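# Put the alphabet block in the toy box

## Task

Place the alphabet block inside the daughter's toy box before she comes home from preschool, leaving it there on its own once the robot lets go.

## Robot and tools

Robot: two six-joint arms, left_arm and right_arm, each ending in a two-finger gripper whose fingers can fold. Joint order in every row and every result list, base to gripper: shoulder pan, shoulder lift, elbow, wrist 1, wrist 2, wrist 3. Stated joint ranges in rad: elbow -3.142 to 3.142, all others -6.283 to 6.283 (true ends may differ by 0.010).

Frames: the scene frame has its origin at table-top height midway between the nominal arm bases, +z up, +x out over the table, left_arm toward +y (arm names do not match image sides). Actual bases: left_arm at (-0.020, +0.355, +0.040) m, slightly yawed; right_arm at (+0.018, -0.346, +0.040) m. Each hand's end_effector_position, quaternion and velocities are reported in that arm's own base frame; fixed cameras and the table use the scene frame. end_effector_position is the point between the closed pads; the gripper's +z points along the fingers and the fingers open along its y axis. Fingertips extend about 33 mm past that point at small openings, about 9 mm when wide open.

The row: every command row has exactly 18 numbers, each in [-1, 1], covering both arms even if one is idle. Numbers 1-6 are left_arm joint offsets, 7-9 left gripper position, force_limit, speed; 10-15 right_arm joint offsets, 16-18 right gripper. Joint numbers are offsets, not absolute angles: scaled so 1.0 equals 2.222 rad, measured from the Joint targets line as it stood when the action (or move) began, not from the previous row. Repeating the same offset in a new action moves further. Sending 0 for an arm's joints re-commands its current targets. Gripper numbers are absolute commands: position +1 is 140 mm open, about -0.8 is pads touching, -1 closes until blocked. force_limit sets squeeze (about 14 N at -1 up to 58 N at +1 for a slow close); speed sets closing rate (about 30 mm/s at -1, 250 at +1); faster closes grip much harder. A 0 is a real command, so to leave a gripper alone resend its last three numbers.

execute_actions(actions, cameras): actions is a list of up to 15 actions; each action is a table of up to 15 rows, one per 1/30 s step, with the last row held to fill 15 steps. An action that would push a joint more than 0.010 rad beyond its range is rejected for both arms. Images come back only with an empty actions list or when cameras names them (["all"] for all).

move(target, speed, blend, stop_force, zero, blocking, cameras): target is one 18-number row or a list of up to 15 rows; all offsets in every row count from the same starting Joint targets. speed is top joint speed in rad/s, 0.01 to 3.14, default 0.5. blend (rad) rounds corners in a list; 0 stops at each. stop_force (3 to 120 N, shared by both arms) ends an arm's path when its wrist sensor feels that much push; use it with a slow speed for touching down, omit it when lifting away from contact; cannot be combined with blocking=false. zero (default true) re-zeroes before the move. Joints move together, so the hand travels on a curve and nothing is avoided. The result adds a move: line such as done, off_target, moving, held or fault.

wait(seconds 0-10), stop() to brake a running move, zoom_image(camera, region [x0,y0,x1,y1] pixels, max 504 each side) on the latest image, zero_wrist_force(arm), finished_scene() to end once the block sits in the box.

Cameras: cam_head_left, cam_head_right, cam_high, cam_low, cam_left_wrist, cam_right_wrist, all 672x504, with calibrations given; wrist camera poses follow their arm.

Reading results: Joint positions, Joint velocities, Joint targets (the base for your next offsets), Joint torques (include the arm's weight), Wrist force/torque in the hand's axes, Tool commands, and object_status per gripper: 0 moving, 1 blocked while opening, 2 blocked while closing (something grasped), 3 reached target or pads met (maybe holding). After closing with -1, look for 2. position_measured is in counts: 3 fully open, about 75 is 100 mm, 139 is 60 mm, 200 is 20 mm, 230 pads touching. "joint sent to its limit" means a joint stopped at its end; "joint command not followed" means the anti-collision check between arms altered a step.

Grasping: grip with the outer quarter of the pads near the fingertips for a predictable squeeze; deeper grips fold the fingers and can loosen narrow parts. Pressing fingertips into the table folds them quietly and spoils the next grip. To grip harder, raise force_limit and nudge position (-1 to -0.98), or reopen and close faster.

Avoid: hitting the table, box or other arm (a press between arms can fail everything); external force near 150 N or joint torque at its limit (24.3 N m wrists, 130 N m others) triggers a 10 s arm stop; targets even slightly past a firm contact can do that. Do not drop the block from height, release it while moving, or let anything leave the table. Long stretched holds heat motors; at 85 °C the arm locks for 30-60 s. Loose objects may occasionally get nudged, so recheck with cameras before placing.

Each tool is called after "Request:" as a command line: name --argument value for each argument, lists and objects as JSON in quotes; but a table of rows of numbers goes row by row, as --pt "numbers of a row", without its own name.

## Session

Request:
execute_actions --actions '[]'

Scene clock: 0.00 s.
left_arm: end_effector_position=(+0.4279, +0.1852, +0.1073) position_measured=3 object_status=3 end_effector_quat_wxyz=(-0.559, +0.287, +0.742, -0.234) | right_arm: end_effector_position=(+0.8515, +0.1041, +0.1047) position_measured=3 object_status=3 end_effector_quat_wxyz=(-0.277, +0.883, +0.191, +0.327)
Joint positions: left_arm=[0.082 -0.631 0.96 -0.599 -1.518 0.78] | right_arm=[-0.311 -0.852 1.443 -2.552 -0.754 2.575]
Joint velocities: within noise
Joint torques (N m): no reading
Motor temperatures (°C): left_arm=[26 22 26 36 39 33] | right_arm=[24 27 19 30 37 28]
Wrist force (N): no reading
Wrist torque (N m): no reading
Wrist force, peak (N): no reading
Joint targets: left_arm=[0.082 -0.631 0.960 -0.599 -1.518 0.780] | right_arm=[-0.311 -0.852 1.443 -2.552 -0.754 2.575]
Tool commands: left_gripper/position=+1.0 left_gripper/force_limit=+1.0 left_gripper/speed=+1.0 right_gripper/position=+1.0 right_gripper/force_limit=+1.0 right_gripper/speed=+1.0

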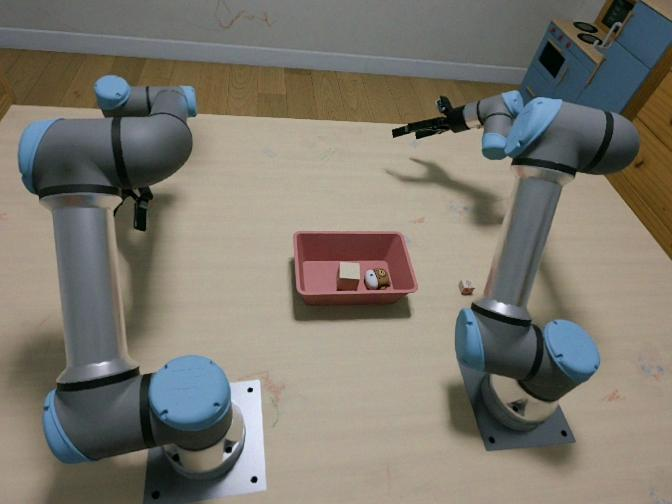

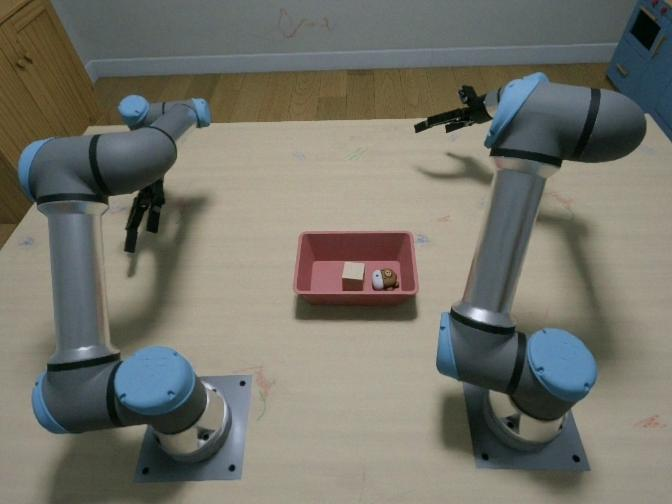

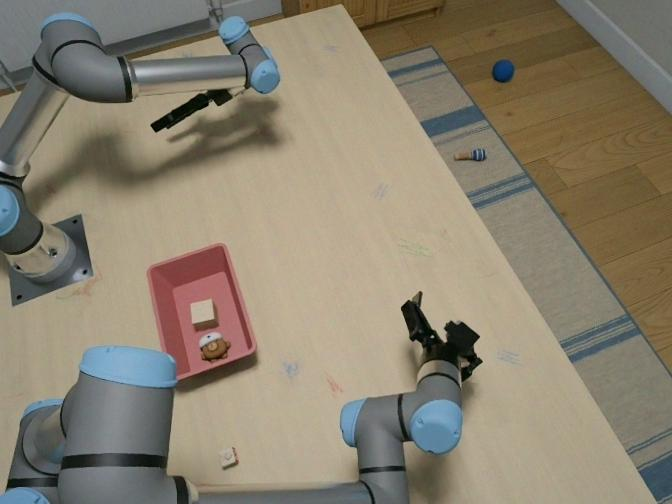

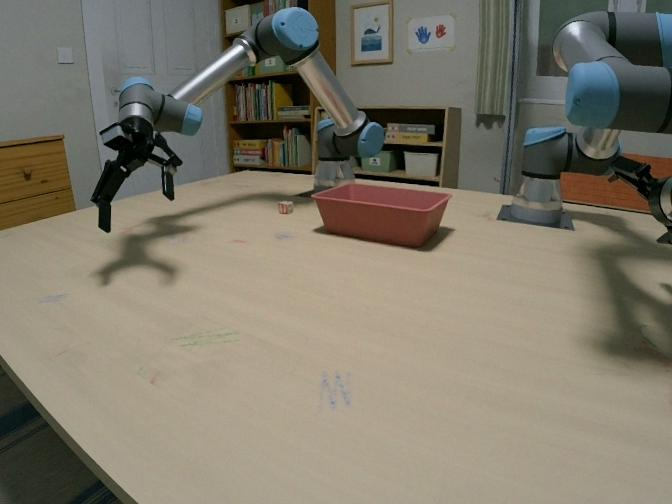

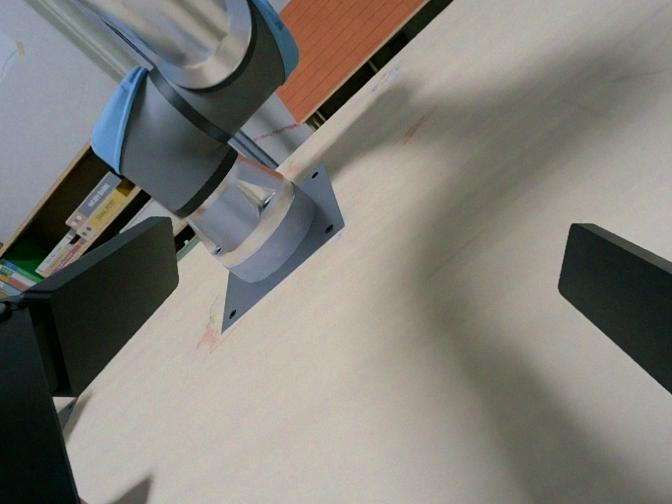

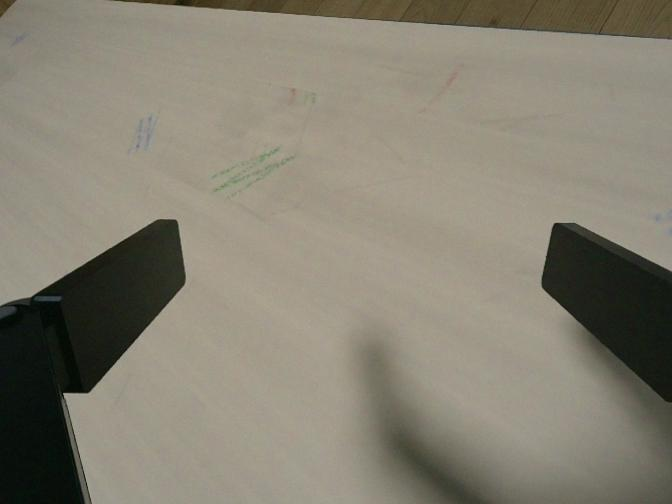

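Request:
zoom_image --camera "cam_high" --region '[130, 400, 330, 504]'

Request:
zoom_image --camera "cam_head_left" --region '[280, 220, 500, 320]'

Request:
zoom_image --camera "cam_low" --region '[250, 160, 470, 270]'

Scaled by 2.520 from the camera's 672x504 image, which has a finer 960x720 frame.

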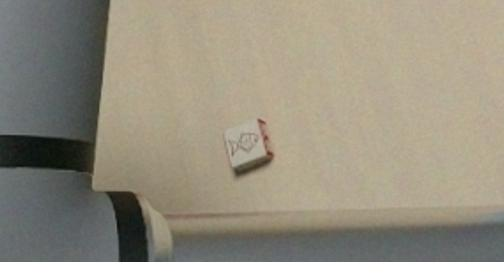

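Scaled by 2.291 from the camera's 672x504 image, which has a finer 960x720 frame.

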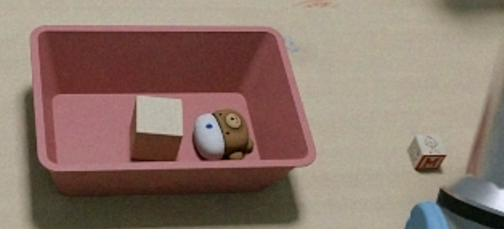

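Scaled by 2.291 from the camera's 672x504 image, which has a finer 960x720 frame.

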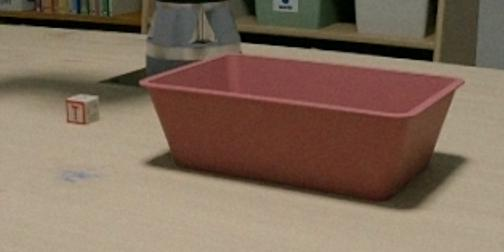

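Request:
move --target '[0,0,0,0,0,0,1,1,1,-0.0261,-0.5351,0.3861,0.3245,-0.3677,0.1166,1,1,1]' --speed 0.8 --cameras '["cam_right_wrist", "cam_head_left", "cam_head_right", "cam_high"]'

Scene clock: 367.50 s.
left_arm: end_effector_position=(+0.4279, +0.1852, +0.1073) position_measured=3 object_status=3 end_effector_quat_wxyz=(-0.559, +0.287, +0.742, -0.234) | right_arm: end_effector_position=(+0.3149, +0.0209, +0.1294) position_measured=3 object_status=3 end_effector_quat_wxyz=(+0.000, +1.000, -0.031, +0.000)
Joint positions: left_arm=[0.082 -0.631 0.96 -0.599 -1.518 0.78] | right_arm=[-0.369 -2.041 2.301 -1.831 -1.571 2.834]
Joint torques (N m): left_arm=[0.37 -54.3 -21.31 1.83 -0.14 -0.09] | right_arm=[-10.05 -13.93 -15.17 -1.02 -1.89 1.71]
Wrist force (N): left_arm=[0.4 0.0 -0.2] | right_arm=[-1.4 1.6 0.0]
Wrist torque (N m): left_arm=[0.00 -0.09 -0.01] | right_arm=[0.28 0.04 0.03]
Wrist force, peak (N): left_arm=[0.2 0.4 -0.5] | right_arm=[-3.7 1.5 0.3]
Joint targets: left_arm=[0.082 -0.631 0.960 -0.599 -1.518 0.780] | right_arm=[-0.369 -2.041 2.301 -1.831 -1.571 2.834]
move: done
camera_calibration:
cam_right_wrist: T_world_to_cam=[[-0.0684166, -0.997567, -0.0133517, 0.0526828], [-0.931429, 0.0590744, 0.359096, 0.244914], [-0.357434, 0.0370043, -0.933205, 0.372687], [0, 0, 0, 1]] pos_world=[0.364935, 0.0242955, 0.260549]
Images, in order (width x height): cam_head_left 672x504, cam_head_right 672x504, cam_high 672x504, cam_right_wrist 672x504.

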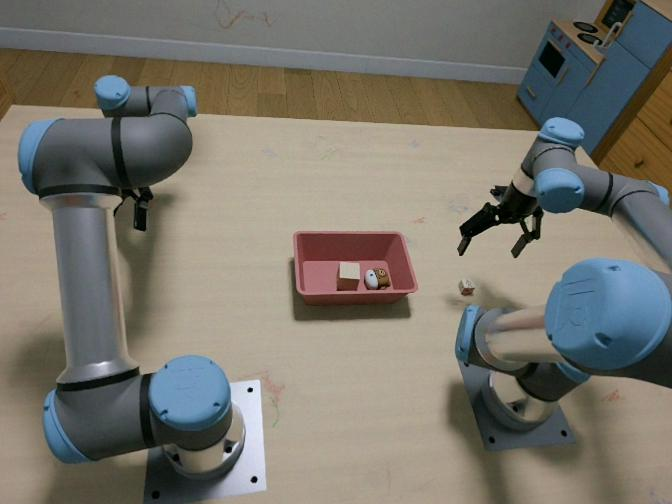

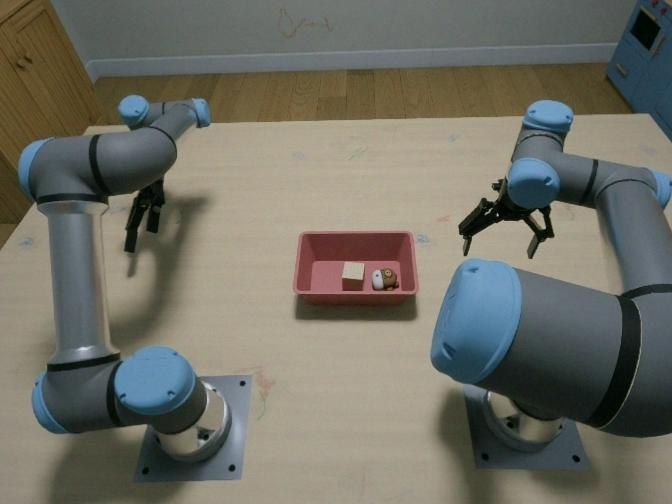

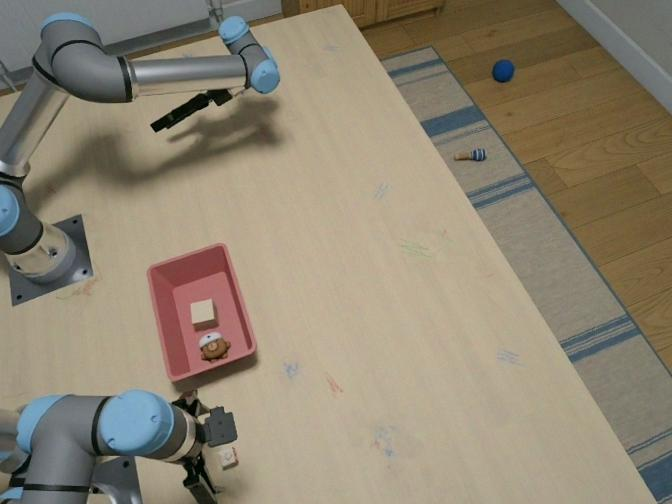

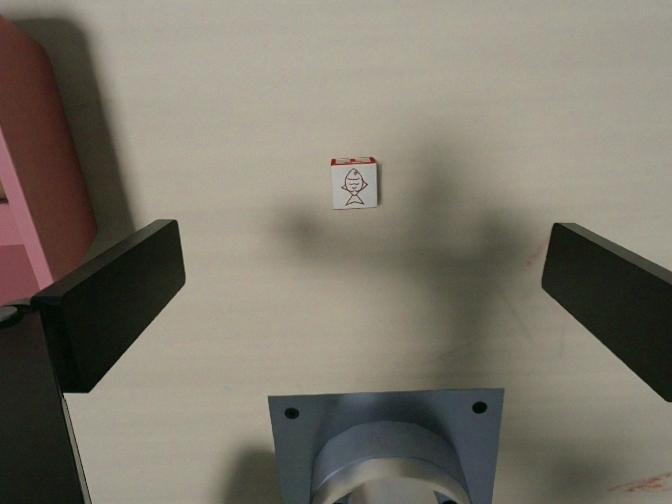

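Request:
move --target '[0,0,0,0,0,0,1,1,1,-0.0026,0.0948,0.1145,-0.2093,0,-0.0131,0.25,1,1]' --speed 0.3 --stop_force 8 --cameras '["cam_right_wrist", "cam_low", "cam_high"]'

Scene clock: 431.93 s.
left_arm: end_effector_position=(+0.4279, +0.1852, +0.1073) position_measured=3 object_status=3 end_effector_quat_wxyz=(-0.559, +0.287, +0.742, -0.234) | right_arm: end_effector_position=(+0.3130, +0.0198, +0.0020) position_measured=98 object_status=3 end_effector_quat_wxyz=(+0.000, +1.000, -0.019, +0.000)
Joint positions: left_arm=[0.082 -0.631 0.96 -0.599 -1.518 0.78] | right_arm=[-0.375 -1.831 2.556 -2.296 -1.571 2.805]
Joint torques (N m): left_arm=[0.85 -54.14 -21.3 2.16 -0.12 -0.19] | right_arm=[-10.55 0.98 -10.45 -4.46 -1.54 -1.88]
Wrist force (N): left_arm=[0.1 0.1 0.0] | right_arm=[-1.5 1.5 0.0]
Wrist torque (N m): left_arm=[0.02 -0.02 -0.01] | right_arm=[0.26 0.04 0.10]
Wrist force, peak (N): left_arm=[0.5 0.5 0.0] | right_arm=[-1.5 1.4 -1.0]
Joint targets: left_arm=[0.082 -0.631 0.960 -0.599 -1.518 0.780] | right_arm=[-0.375 -1.831 2.556 -2.296 -1.571 2.805]
move: done
camera_calibration:
cam_right_wrist: T_world_to_cam=[[-0.0452349, -0.998888, -0.0132599, 0.0425707], [-0.932486, 0.0374589, 0.359259, 0.28972], [-0.358363, 0.0286157, -0.933144, 0.253626], [0, 0, 0, 1]] pos_world=[0.362975, 0.0244131, 0.13315]
Images, in order (width x height): cam_high 672x504, cam_low 672x504, cam_right_wrist 672x504.

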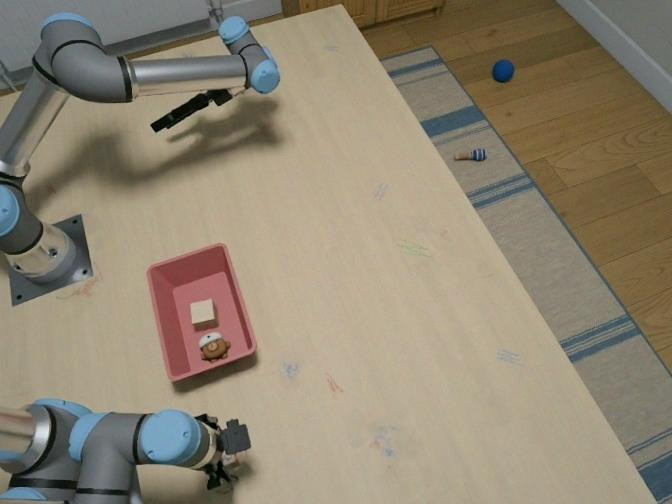

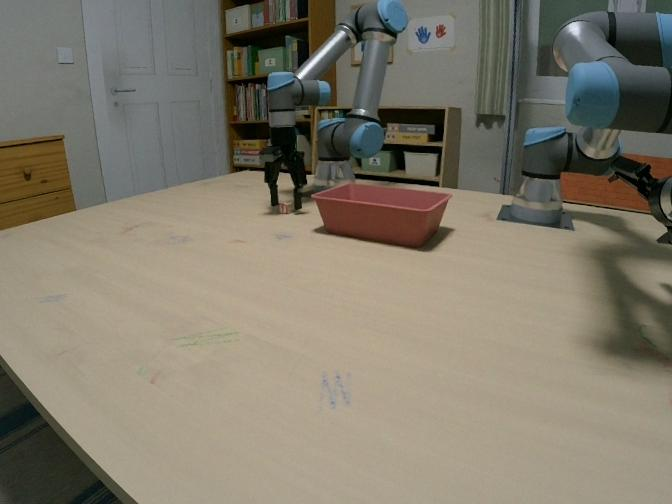

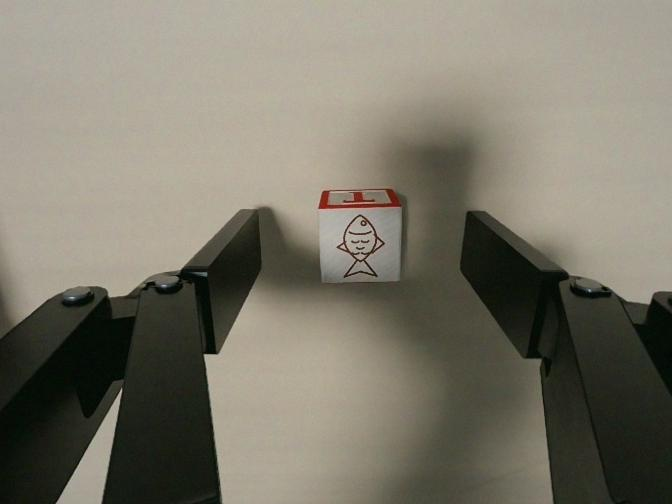

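Request:
zoom_image --camera "cam_low" --region '[250, 140, 330, 220]'

Scaled by 6.300 from the camera's 672x504 image, which has a finer 960x720 frame.

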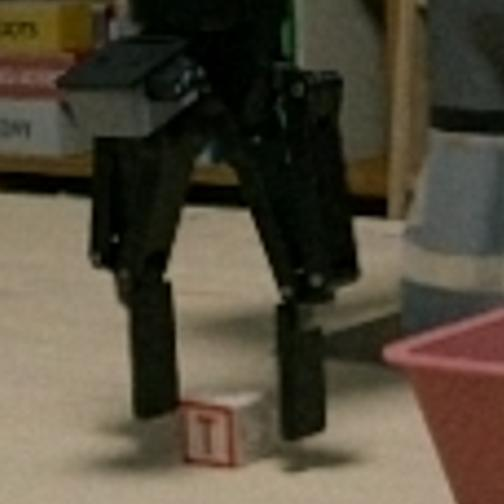

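Request:
execute_actions --actions '[[[0,0,0,0,0,0,1,1,1,0,0,0,0,0,0,-1,-0.1,-1]]]' --cameras '["cam_right_wrist"]'

Scene clock: 466.10 s.
left_arm: end_effector_position=(+0.4279, +0.1852, +0.1073) position_measured=3 object_status=3 end_effector_quat_wxyz=(-0.559, +0.287, +0.742, -0.234) | right_arm: end_effector_position=(+0.3130, +0.0198, +0.0020) position_measured=183 object_status=0 end_effector_quat_wxyz=(+0.000, +1.000, -0.019, +0.000)
Joint positions: left_arm=[0.082 -0.631 0.96 -0.599 -1.518 0.78] | right_arm=[-0.375 -1.831 2.556 -2.296 -1.571 2.805]
Joint torques (N m): left_arm=[0.19 -54.34 -22.18 1.94 -0.31 -0.27] | right_arm=[-10.34 0.51 -10.28 -3.66 -1.11 -1.95]
Wrist force (N): left_arm=[0.3 0.0 0.0] | right_arm=[-4.4 0.1 -14.6]
Wrist torque (N m): left_arm=[0.01 -0.06 0.00] | right_arm=[0.30 0.06 0.07]
Wrist force, peak (N): left_arm=[0.5 0.3 -0.3] | right_arm=[-4.4 0.1 -14.6]
Joint targets: left_arm=[0.082 -0.631 0.960 -0.599 -1.518 0.780] | right_arm=[-0.375 -1.831 2.556 -2.296 -1.571 2.805]
Step readings (joint positions of left_arm | right_arm):
0: [0.082 -0.631 0.960 -0.599 -1.518 0.780] | [-0.375 -1.831 2.556 -2.296 -1.571 2.805]
1: [0.082 -0.631 0.960 -0.599 -1.518 0.780] | [-0.375 -1.831 2.556 -2.296 -1.571 2.805]
2: [0.082 -0.631 0.960 -0.599 -1.518 0.780] | [-0.375 -1.831 2.556 -2.296 -1.571 2.805]
4: [0.082 -0.631 0.960 -0.599 -1.518 0.780] | [-0.375 -1.831 2.556 -2.296 -1.571 2.805]
8: [0.082 -0.631 0.960 -0.599 -1.518 0.780] | [-0.375 -1.831 2.556 -2.296 -1.571 2.805]
15: [0.082 -0.631 0.960 -0.599 -1.518 0.780] | [-0.375 -1.831 2.556 -2.296 -1.571 2.805]
camera_calibration:
cam_right_wrist: T_world_to_cam=[[-0.0452014, -0.998891, -0.0131706, 0.0425465], [-0.932521, 0.0374623, 0.359168, 0.289745], [-0.358276, 0.0285167, -0.93318, 0.253602], [0, 0, 0, 1]] pos_world=[0.362976, 0.0244129, 0.13315]
Images, in order (width x height): cam_right_wrist 672x504.

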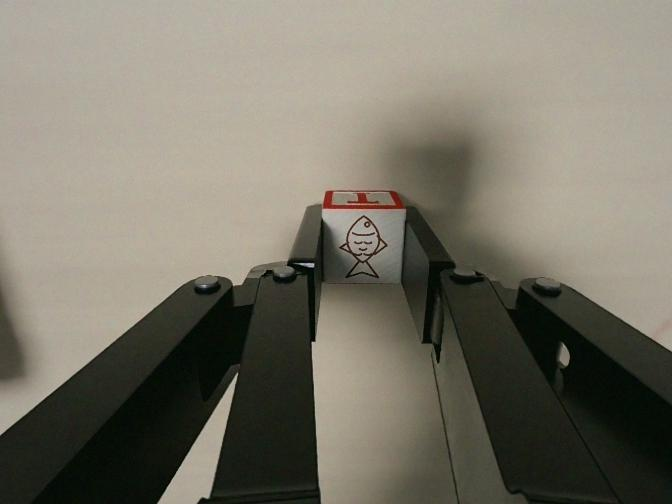

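Request:
wait --seconds 0.3 --cameras '["cam_low", "cam_right_wrist"]'

Request:
zoom_image --camera "cam_low" --region '[250, 140, 330, 220]'

Scene clock: 475.30 s.
left_arm: end_effector_position=(+0.4279, +0.1852, +0.1073) position_measured=3 object_status=3 end_effector_quat_wxyz=(-0.559, +0.287, +0.742, -0.234) | right_arm: end_effector_position=(+0.3130, +0.0198, +0.0020) position_measured=183 object_status=2 end_effector_quat_wxyz=(+0.000, +1.000, -0.019, +0.000)
Joint positions: left_arm=[0.082 -0.631 0.96 -0.599 -1.518 0.78] | right_arm=[-0.375 -1.831 2.556 -2.296 -1.571 2.805]
Joint torques (N m): left_arm=[0.7 -54.61 -21.91 2.16 -0.28 -0.06] | right_arm=[-10.3 0.43 -10.92 -0.74 -0.62 -1.53]
Wrist force (N): left_arm=[-0.2 0.2 0.0] | right_arm=[-4.4 0.1 -14.6]
Wrist torque (N m): left_arm=[0.03 0.04 0.00] | right_arm=[0.31 0.05 0.07]
Wrist force, peak (N): left_arm=[0.6 0.1 0.1] | right_arm=[-4.4 0.1 -14.8]
Joint targets: left_arm=[0.082 -0.631 0.960 -0.599 -1.518 0.780] | right_arm=[-0.375 -1.831 2.556 -2.296 -1.571 2.805]
Tool commands: left_gripper/position=+1.0 left_gripper/force_limit=+1.0 left_gripper/speed=+1.0 right_gripper/position=-1.0 right_gripper/force_limit=-0.1 right_gripper/speed=-1.0
wait: 0.30 s; at rest from the start
camera_calibration:
cam_right_wrist: T_world_to_cam=[[-0.0452349, -0.998888, -0.0132599, 0.0425707], [-0.932486, 0.0374589, 0.359259, 0.28972], [-0.358363, 0.0286157, -0.933144, 0.253626], [0, 0, 0, 1]] pos_world=[0.362975, 0.0244131, 0.13315]
Images, in order (width x height): cam_low 672x504, cam_right_wrist 672x504.

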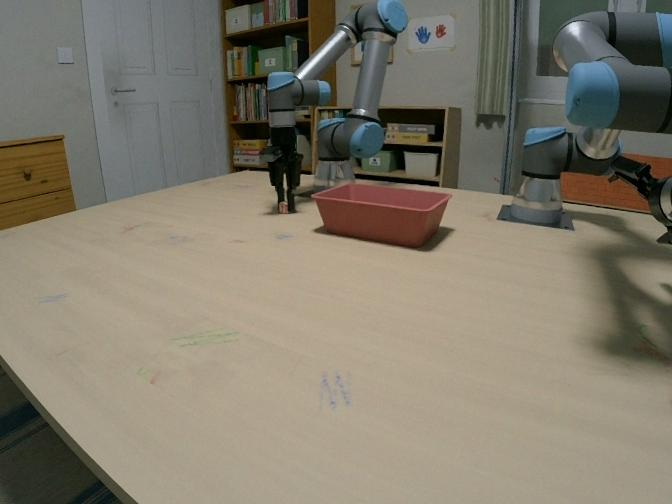

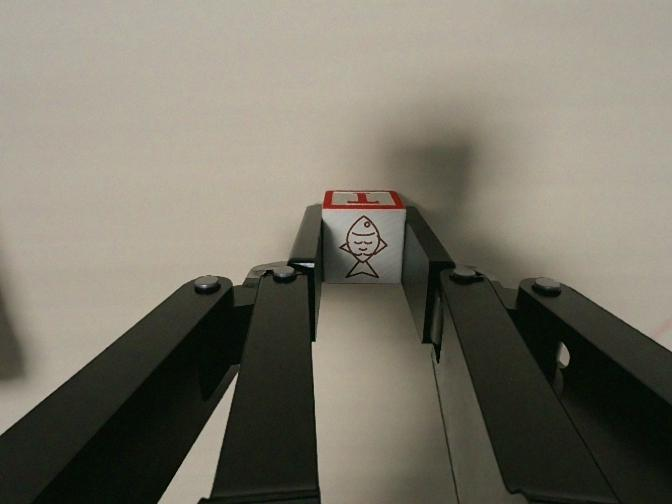

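Scaled by 6.300 from the camera's 672x504 image, which has a finer 960x720 frame.

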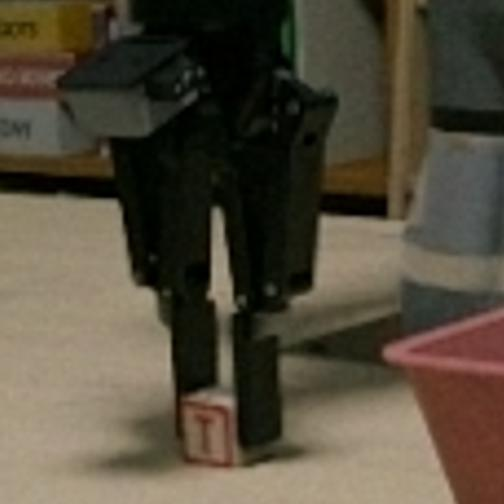

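Request:
move --target '[0,0,0,0,0,0,1,1,1,0,-0.10356,-0.13465,0.2383,0,0,-1,-0.1,-1]' --speed 0.4 --cameras '["cam_right_wrist", "cam_low"]'

Scene clock: 542.07 s.
left_arm: end_effector_position=(+0.4279, +0.1852, +0.1073) position_measured=3 object_status=3 end_effector_quat_wxyz=(-0.559, +0.287, +0.742, -0.234) | right_arm: end_effector_position=(+0.3133, +0.0197, +0.1500) position_measured=183 object_status=2 end_effector_quat_wxyz=(+0.000, +1.000, -0.019, +0.000)
Joint positions: left_arm=[0.082 -0.631 0.96 -0.599 -1.518 0.78] | right_arm=[-0.375 -2.061 2.257 -1.767 -1.571 2.805]
Joint torques (N m): left_arm=[-0.16 -54.53 -21.87 2.09 -0.36 -0.27] | right_arm=[-8.93 -13.91 -28.7 -1.15 -0.21 -0.89]
Wrist force (N): left_arm=[0.2 0.1 0.0] | right_arm=[-1.2 1.4 -0.4]
Wrist torque (N m): left_arm=[0.03 -0.04 -0.01] | right_arm=[0.23 0.03 0.13]
Wrist force, peak (N): left_arm=[0.3 0.2 -0.5] | right_arm=[-4.4 0.1 -14.8]
Joint targets: left_arm=[0.082 -0.631 0.960 -0.599 -1.518 0.780] | right_arm=[-0.375 -2.061 2.257 -1.766 -1.571 2.805]
move: done
camera_calibration:
cam_right_wrist: T_world_to_cam=[[-0.0452369, -0.998888, -0.0132556, 0.044351], [-0.93244, 0.0374585, 0.359379, 0.236879], [-0.358483, 0.0286172, -0.933098, 0.391912], [0, 0, 0, 1]] pos_world=[0.363375, 0.0242131, 0.281151]
Images, in order (width x height): cam_low 672x504, cam_right_wrist 672x504.

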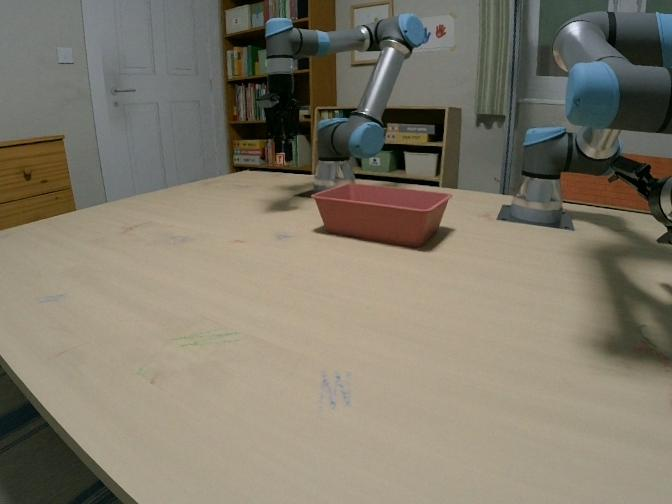

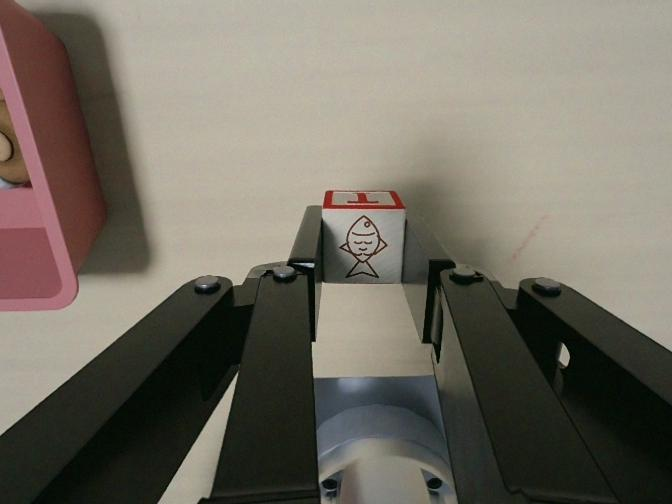

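Request:
move --target '[0,0,0,0,0,0,1,1,1,0.4595,0.2912,-0.2381,-0.0536,0,-0.2646,-1,-0.1,-1]' --speed 0.7 --cameras '["cam_right_wrist", "cam_head_left", "cam_high"]'

Scene clock: 557.90 s.
left_arm: end_effector_position=(+0.4279, +0.1852, +0.1073) position_measured=3 object_status=3 end_effector_quat_wxyz=(-0.559, +0.287, +0.742, -0.234) | right_arm: end_effector_position=(+0.3508, +0.4309, +0.1502) position_measured=183 object_status=2 end_effector_quat_wxyz=(+0.000, +0.707, +0.707, +0.000)
Joint positions: left_arm=[0.082 -0.631 0.96 -0.599 -1.518 0.78] | right_arm=[0.646 -1.414 1.728 -1.885 -1.571 2.217]
Joint torques (N m): left_arm=[0.88 -54.27 -21.81 2.2 -0.55 -0.11] | right_arm=[9.72 -25.25 -27.41 -4.5 0.34 -1.83]
Wrist force (N): left_arm=[0.3 0.2 -0.2] | right_arm=[-1.4 1.1 -0.1]
Wrist torque (N m): left_arm=[0.04 -0.06 0.00] | right_arm=[0.21 0.09 0.10]
Wrist force, peak (N): left_arm=[0.6 0.2 0.0] | right_arm=[-2.4 2.5 0.2]
Joint targets: left_arm=[0.082 -0.631 0.960 -0.599 -1.518 0.780] | right_arm=[0.646 -1.414 1.728 -1.885 -1.571 2.217]
move: done
camera_calibration:
cam_right_wrist: T_world_to_cam=[[0.999892, -0.00743976, -0.0126861, -0.337037], [-0.00238963, -0.933332, 0.359007, 0.348418], [-0.0145112, -0.358938, -0.933249, 0.440087], [0, 0, 0, 1]] pos_world=[0.34422, 0.480646, 0.28135]
Images, in order (width x height): cam_head_left 672x504, cam_high 672x504, cam_right_wrist 672x504.

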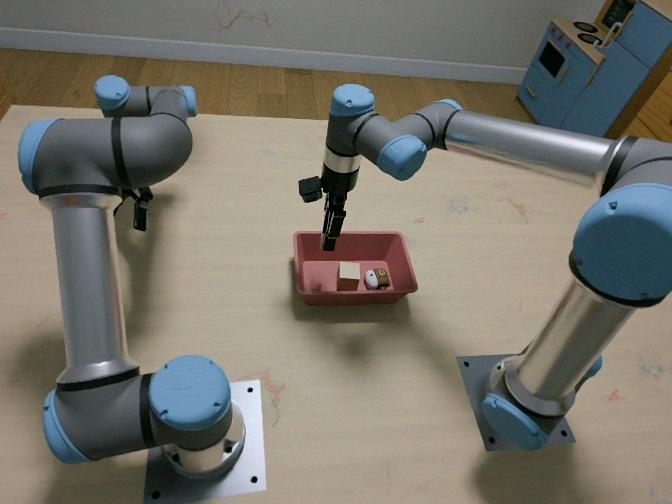

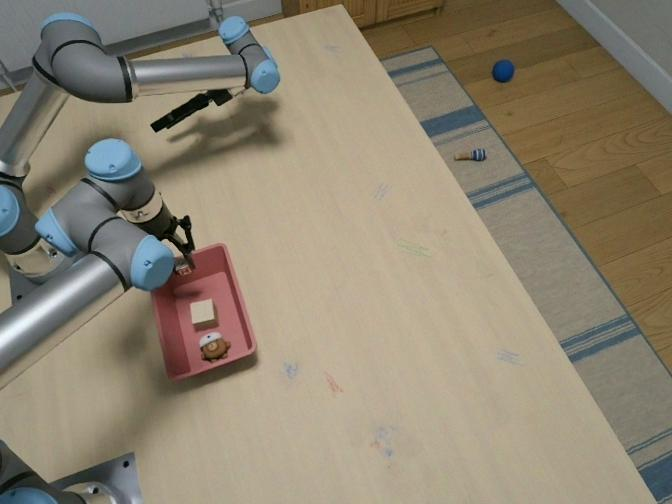

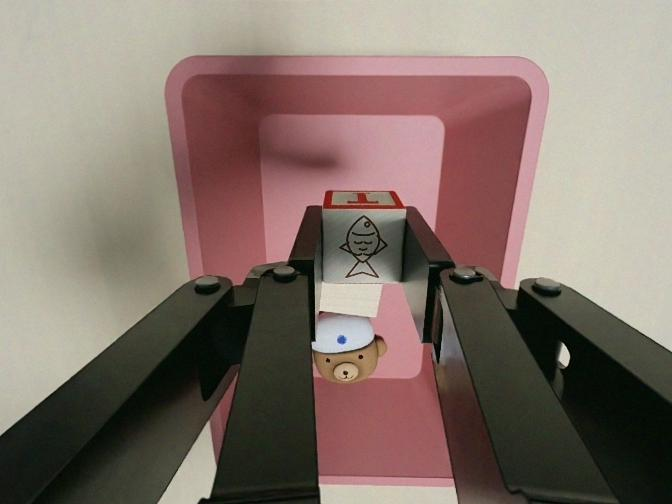

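Request:
move --pt "0 0 0 0 0 0 1 1 1 0 0.06571 0.08492 -0.15054 0 0 -1 -0.1 -1" --pt "0 0 0 0 0 0 1 1 1 0 0.08425 0.09658 -0.18074 0 0 -1 -0.1 -1" --speed '[0.3, 0.03]' --stop_force 5 --cameras '["cam_right_wrist", "cam_head_left", "cam_high"]'

Scene clock: 601.13 s.
left_arm: end_effector_position=(+0.4279, +0.1852, +0.1073) position_measured=3 object_status=3 end_effector_quat_wxyz=(-0.559, +0.287, +0.742, -0.234) | right_arm: end_effector_position=(+0.3507, +0.4310, +0.0046) position_measured=183 object_status=2 end_effector_quat_wxyz=(+0.000, +0.707, +0.707, +0.000)
Joint positions: left_arm=[0.082 -0.631 0.96 -0.599 -1.518 0.78] | right_arm=[0.646 -1.243 1.932 -2.26 -1.571 2.217]
Joint torques (N m): left_arm=[-1 -53.45 -21.61 2.2 -0.82 -0.29] | right_arm=[3.77 -44.1 -20.34 -1.04 0.89 -1.84]
Wrist force (N): left_arm=[0.1 0.2 -0.2] | right_arm=[0.4 2.7 -5.8]
Wrist torque (N m): left_arm=[0.04 -0.01 0.00] | right_arm=[0.14 0.10 0.07]
Wrist force, peak (N): left_arm=[0.4 0.1 -0.6] | right_arm=[-7.1 -3.7 -30.7]
Joint targets: left_arm=[0.082 -0.631 0.960 -0.599 -1.518 0.780] | right_arm=[0.646 -1.243 1.932 -2.260 -1.571 2.217]
move: contact (right_arm); path passed 1 of 2 targets; right_arm: the wrist 1 is farthest, 0.027 rad from its target
camera_calibration:
cam_right_wrist: T_world_to_cam=[[0.999891, -0.00710175, -0.01292, -0.339015], [-0.00198833, -0.933288, 0.359123, 0.400608], [-0.0146085, -0.359058, -0.933201, 0.304327], [0, 0, 0, 1]] pos_world=[0.34422, 0.480746, 0.13575]
Images, in order (width x height): cam_head_left 672x504, cam_high 672x504, cam_right_wrist 672x504.

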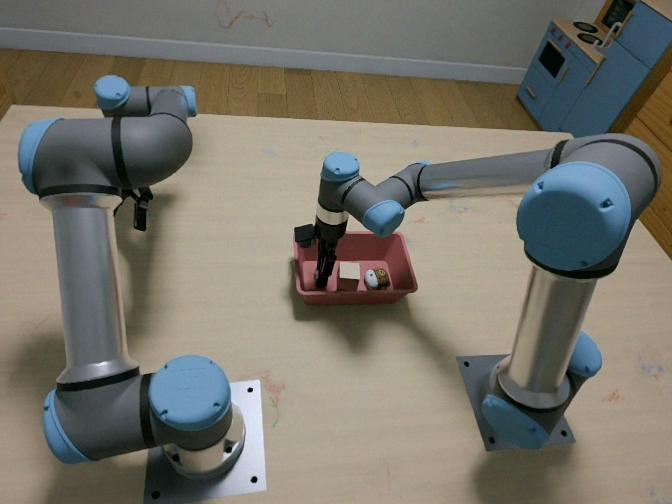

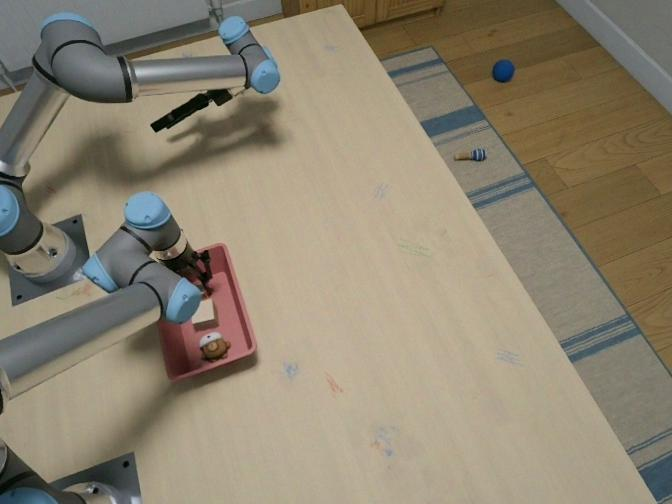

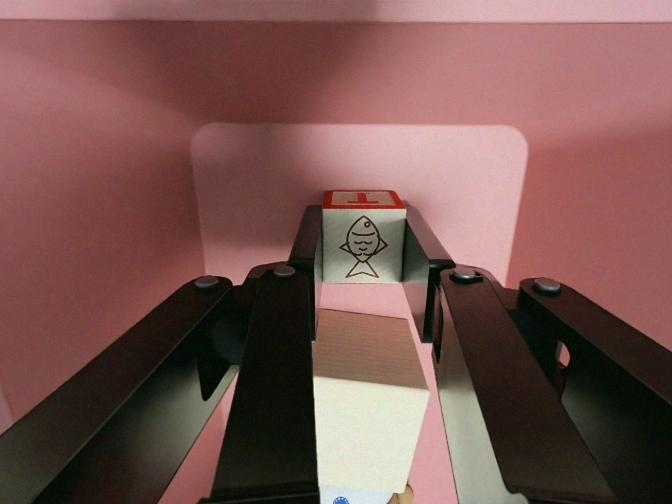

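Request:
execute_actions --actions '[[[0,0,0,0,0,0,1,1,1,0,0,0,0,0,0,-0.2,-0.1,-1]]]' --cameras '["cam_right_wrist"]'

Scene clock: 615.60 s.
left_arm: end_effector_position=(+0.4279, +0.1852, +0.1073) position_measured=3 object_status=3 end_effector_quat_wxyz=(-0.559, +0.287, +0.742, -0.234) | right_arm: end_effector_position=(+0.3508, +0.4310, +0.0047) position_measured=154 object_status=0 end_effector_quat_wxyz=(+0.000, +0.707, +0.707, +0.000)
Joint positions: left_arm=[0.082 -0.631 0.96 -0.599 -1.518 0.78] | right_arm=[0.646 -1.243 1.932 -2.26 -1.571 2.217]
Joint torques (N m): left_arm=[0.09 -55.04 -21.6 2.56 -0.51 -0.18] | right_arm=[3.5 -44.65 -21.39 -3 0.9 -1.86]
Wrist force (N): left_arm=[0.2 -0.1 -0.2] | right_arm=[-1.4 1.1 -0.2]
Wrist torque (N m): left_arm=[-0.01 -0.03 0.00] | right_arm=[0.20 0.09 0.08]
Wrist force, peak (N): left_arm=[0.7 -0.2 0.1] | right_arm=[0.4 2.5 -6.0]
Joint targets: left_arm=[0.082 -0.631 0.960 -0.599 -1.518 0.780] | right_arm=[0.646 -1.243 1.932 -2.260 -1.571 2.217]
Step readings (joint positions of left_arm | right_arm):
0: [0.082 -0.631 0.960 -0.599 -1.518 0.780] | [0.646 -1.243 1.932 -2.260 -1.571 2.217]
1: [0.082 -0.631 0.960 -0.599 -1.518 0.780] | [0.646 -1.243 1.932 -2.260 -1.571 2.217]
2: [0.082 -0.631 0.960 -0.599 -1.518 0.780] | [0.646 -1.243 1.932 -2.260 -1.571 2.217]
4: [0.082 -0.631 0.960 -0.599 -1.518 0.780] | [0.646 -1.243 1.932 -2.260 -1.571 2.217]
8: [0.082 -0.631 0.960 -0.599 -1.518 0.780] | [0.646 -1.243 1.932 -2.260 -1.571 2.217]
15: [0.082 -0.631 0.960 -0.599 -1.518 0.780] | [0.646 -1.243 1.932 -2.260 -1.571 2.217]
camera_calibration:
cam_right_wrist: T_world_to_cam=[[0.999891, -0.00710175, -0.01292, -0.339014], [-0.00198833, -0.933288, 0.359123, 0.400572], [-0.0146085, -0.359058, -0.933201, 0.30442], [0, 0, 0, 1]] pos_world=[0.34422, 0.480746, 0.13585]
Images, in order (width x height): cam_right_wrist 672x504.

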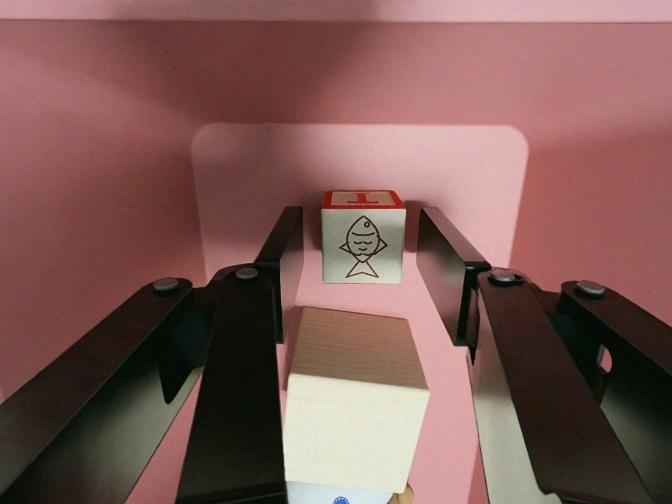

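Request:
move --target '[0,0,0,0,0,0,1,1,1,0,-0.07696,-0.09181,0.16877,0,0,-0.2,-0.1,-1]' --speed 0.4 --cameras '["cam_right_wrist", "cam_head_left", "cam_high"]'

Scene clock: 626.93 s.
left_arm: end_effector_position=(+0.4279, +0.1852, +0.1073) position_measured=3 object_status=3 end_effector_quat_wxyz=(-0.559, +0.287, +0.742, -0.234) | right_arm: end_effector_position=(+0.3506, +0.4309, +0.1502) position_measured=154 object_status=3 end_effector_quat_wxyz=(+0.000, +0.707, +0.707, +0.000)
Joint positions: left_arm=[0.082 -0.631 0.96 -0.599 -1.518 0.78] | right_arm=[0.646 -1.414 1.728 -1.885 -1.571 2.217]
Joint torques (N m): left_arm=[0.12 -55.09 -21.07 2.46 -0.96 -0.77] | right_arm=[3.45 -44 -28.46 -1.18 0.71 -1.84]
Wrist force (N): left_arm=[0.3 0.3 -0.1] | right_arm=[-1.2 1.3 -0.3]
Wrist torque (N m): left_arm=[0.07 -0.06 -0.01] | right_arm=[0.23 0.05 0.10]
Wrist force, peak (N): left_arm=[0.4 0.3 -0.2] | right_arm=[-1.5 1.1 -1.4]
Joint targets: left_arm=[0.082 -0.631 0.960 -0.599 -1.518 0.780] | right_arm=[0.646 -1.414 1.728 -1.885 -1.571 2.217]
move: done
camera_calibration:
cam_right_wrist: T_world_to_cam=[[0.999891, -0.00710175, -0.01292, -0.336935], [-0.00198833, -0.933288, 0.359123, 0.348226], [-0.0146085, -0.359058, -0.933201, 0.440162], [0, 0, 0, 1]] pos_world=[0.34402, 0.480646, 0.28135]
Images, in order (width x height): cam_head_left 672x504, cam_high 672x504, cam_right_wrist 672x504.

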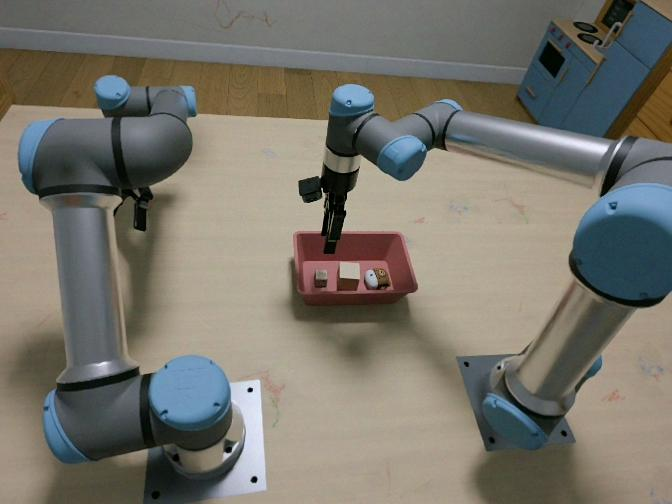

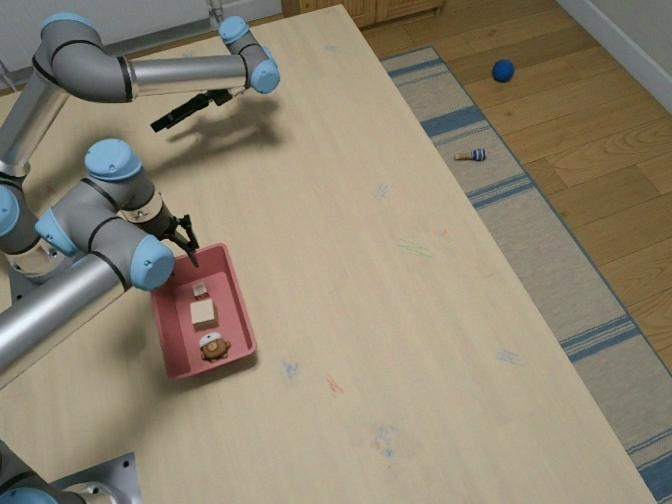

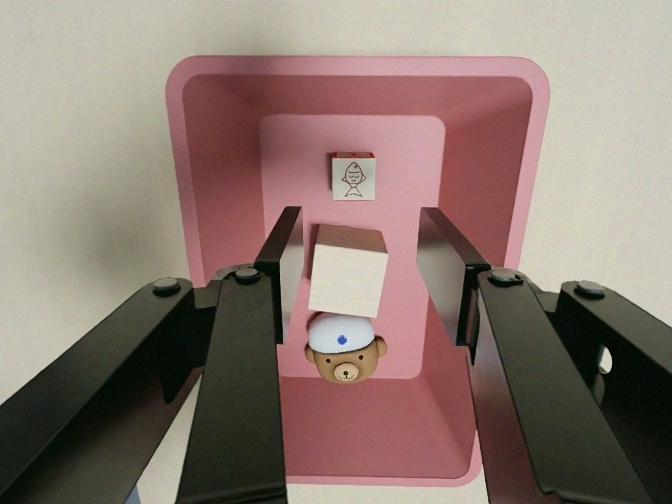

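The alphabet block is resting flat on the toy box floor, and the gripper is clear of it. I'm ending the scene.

Request:
finished_scene

The scene is finished: the task was done.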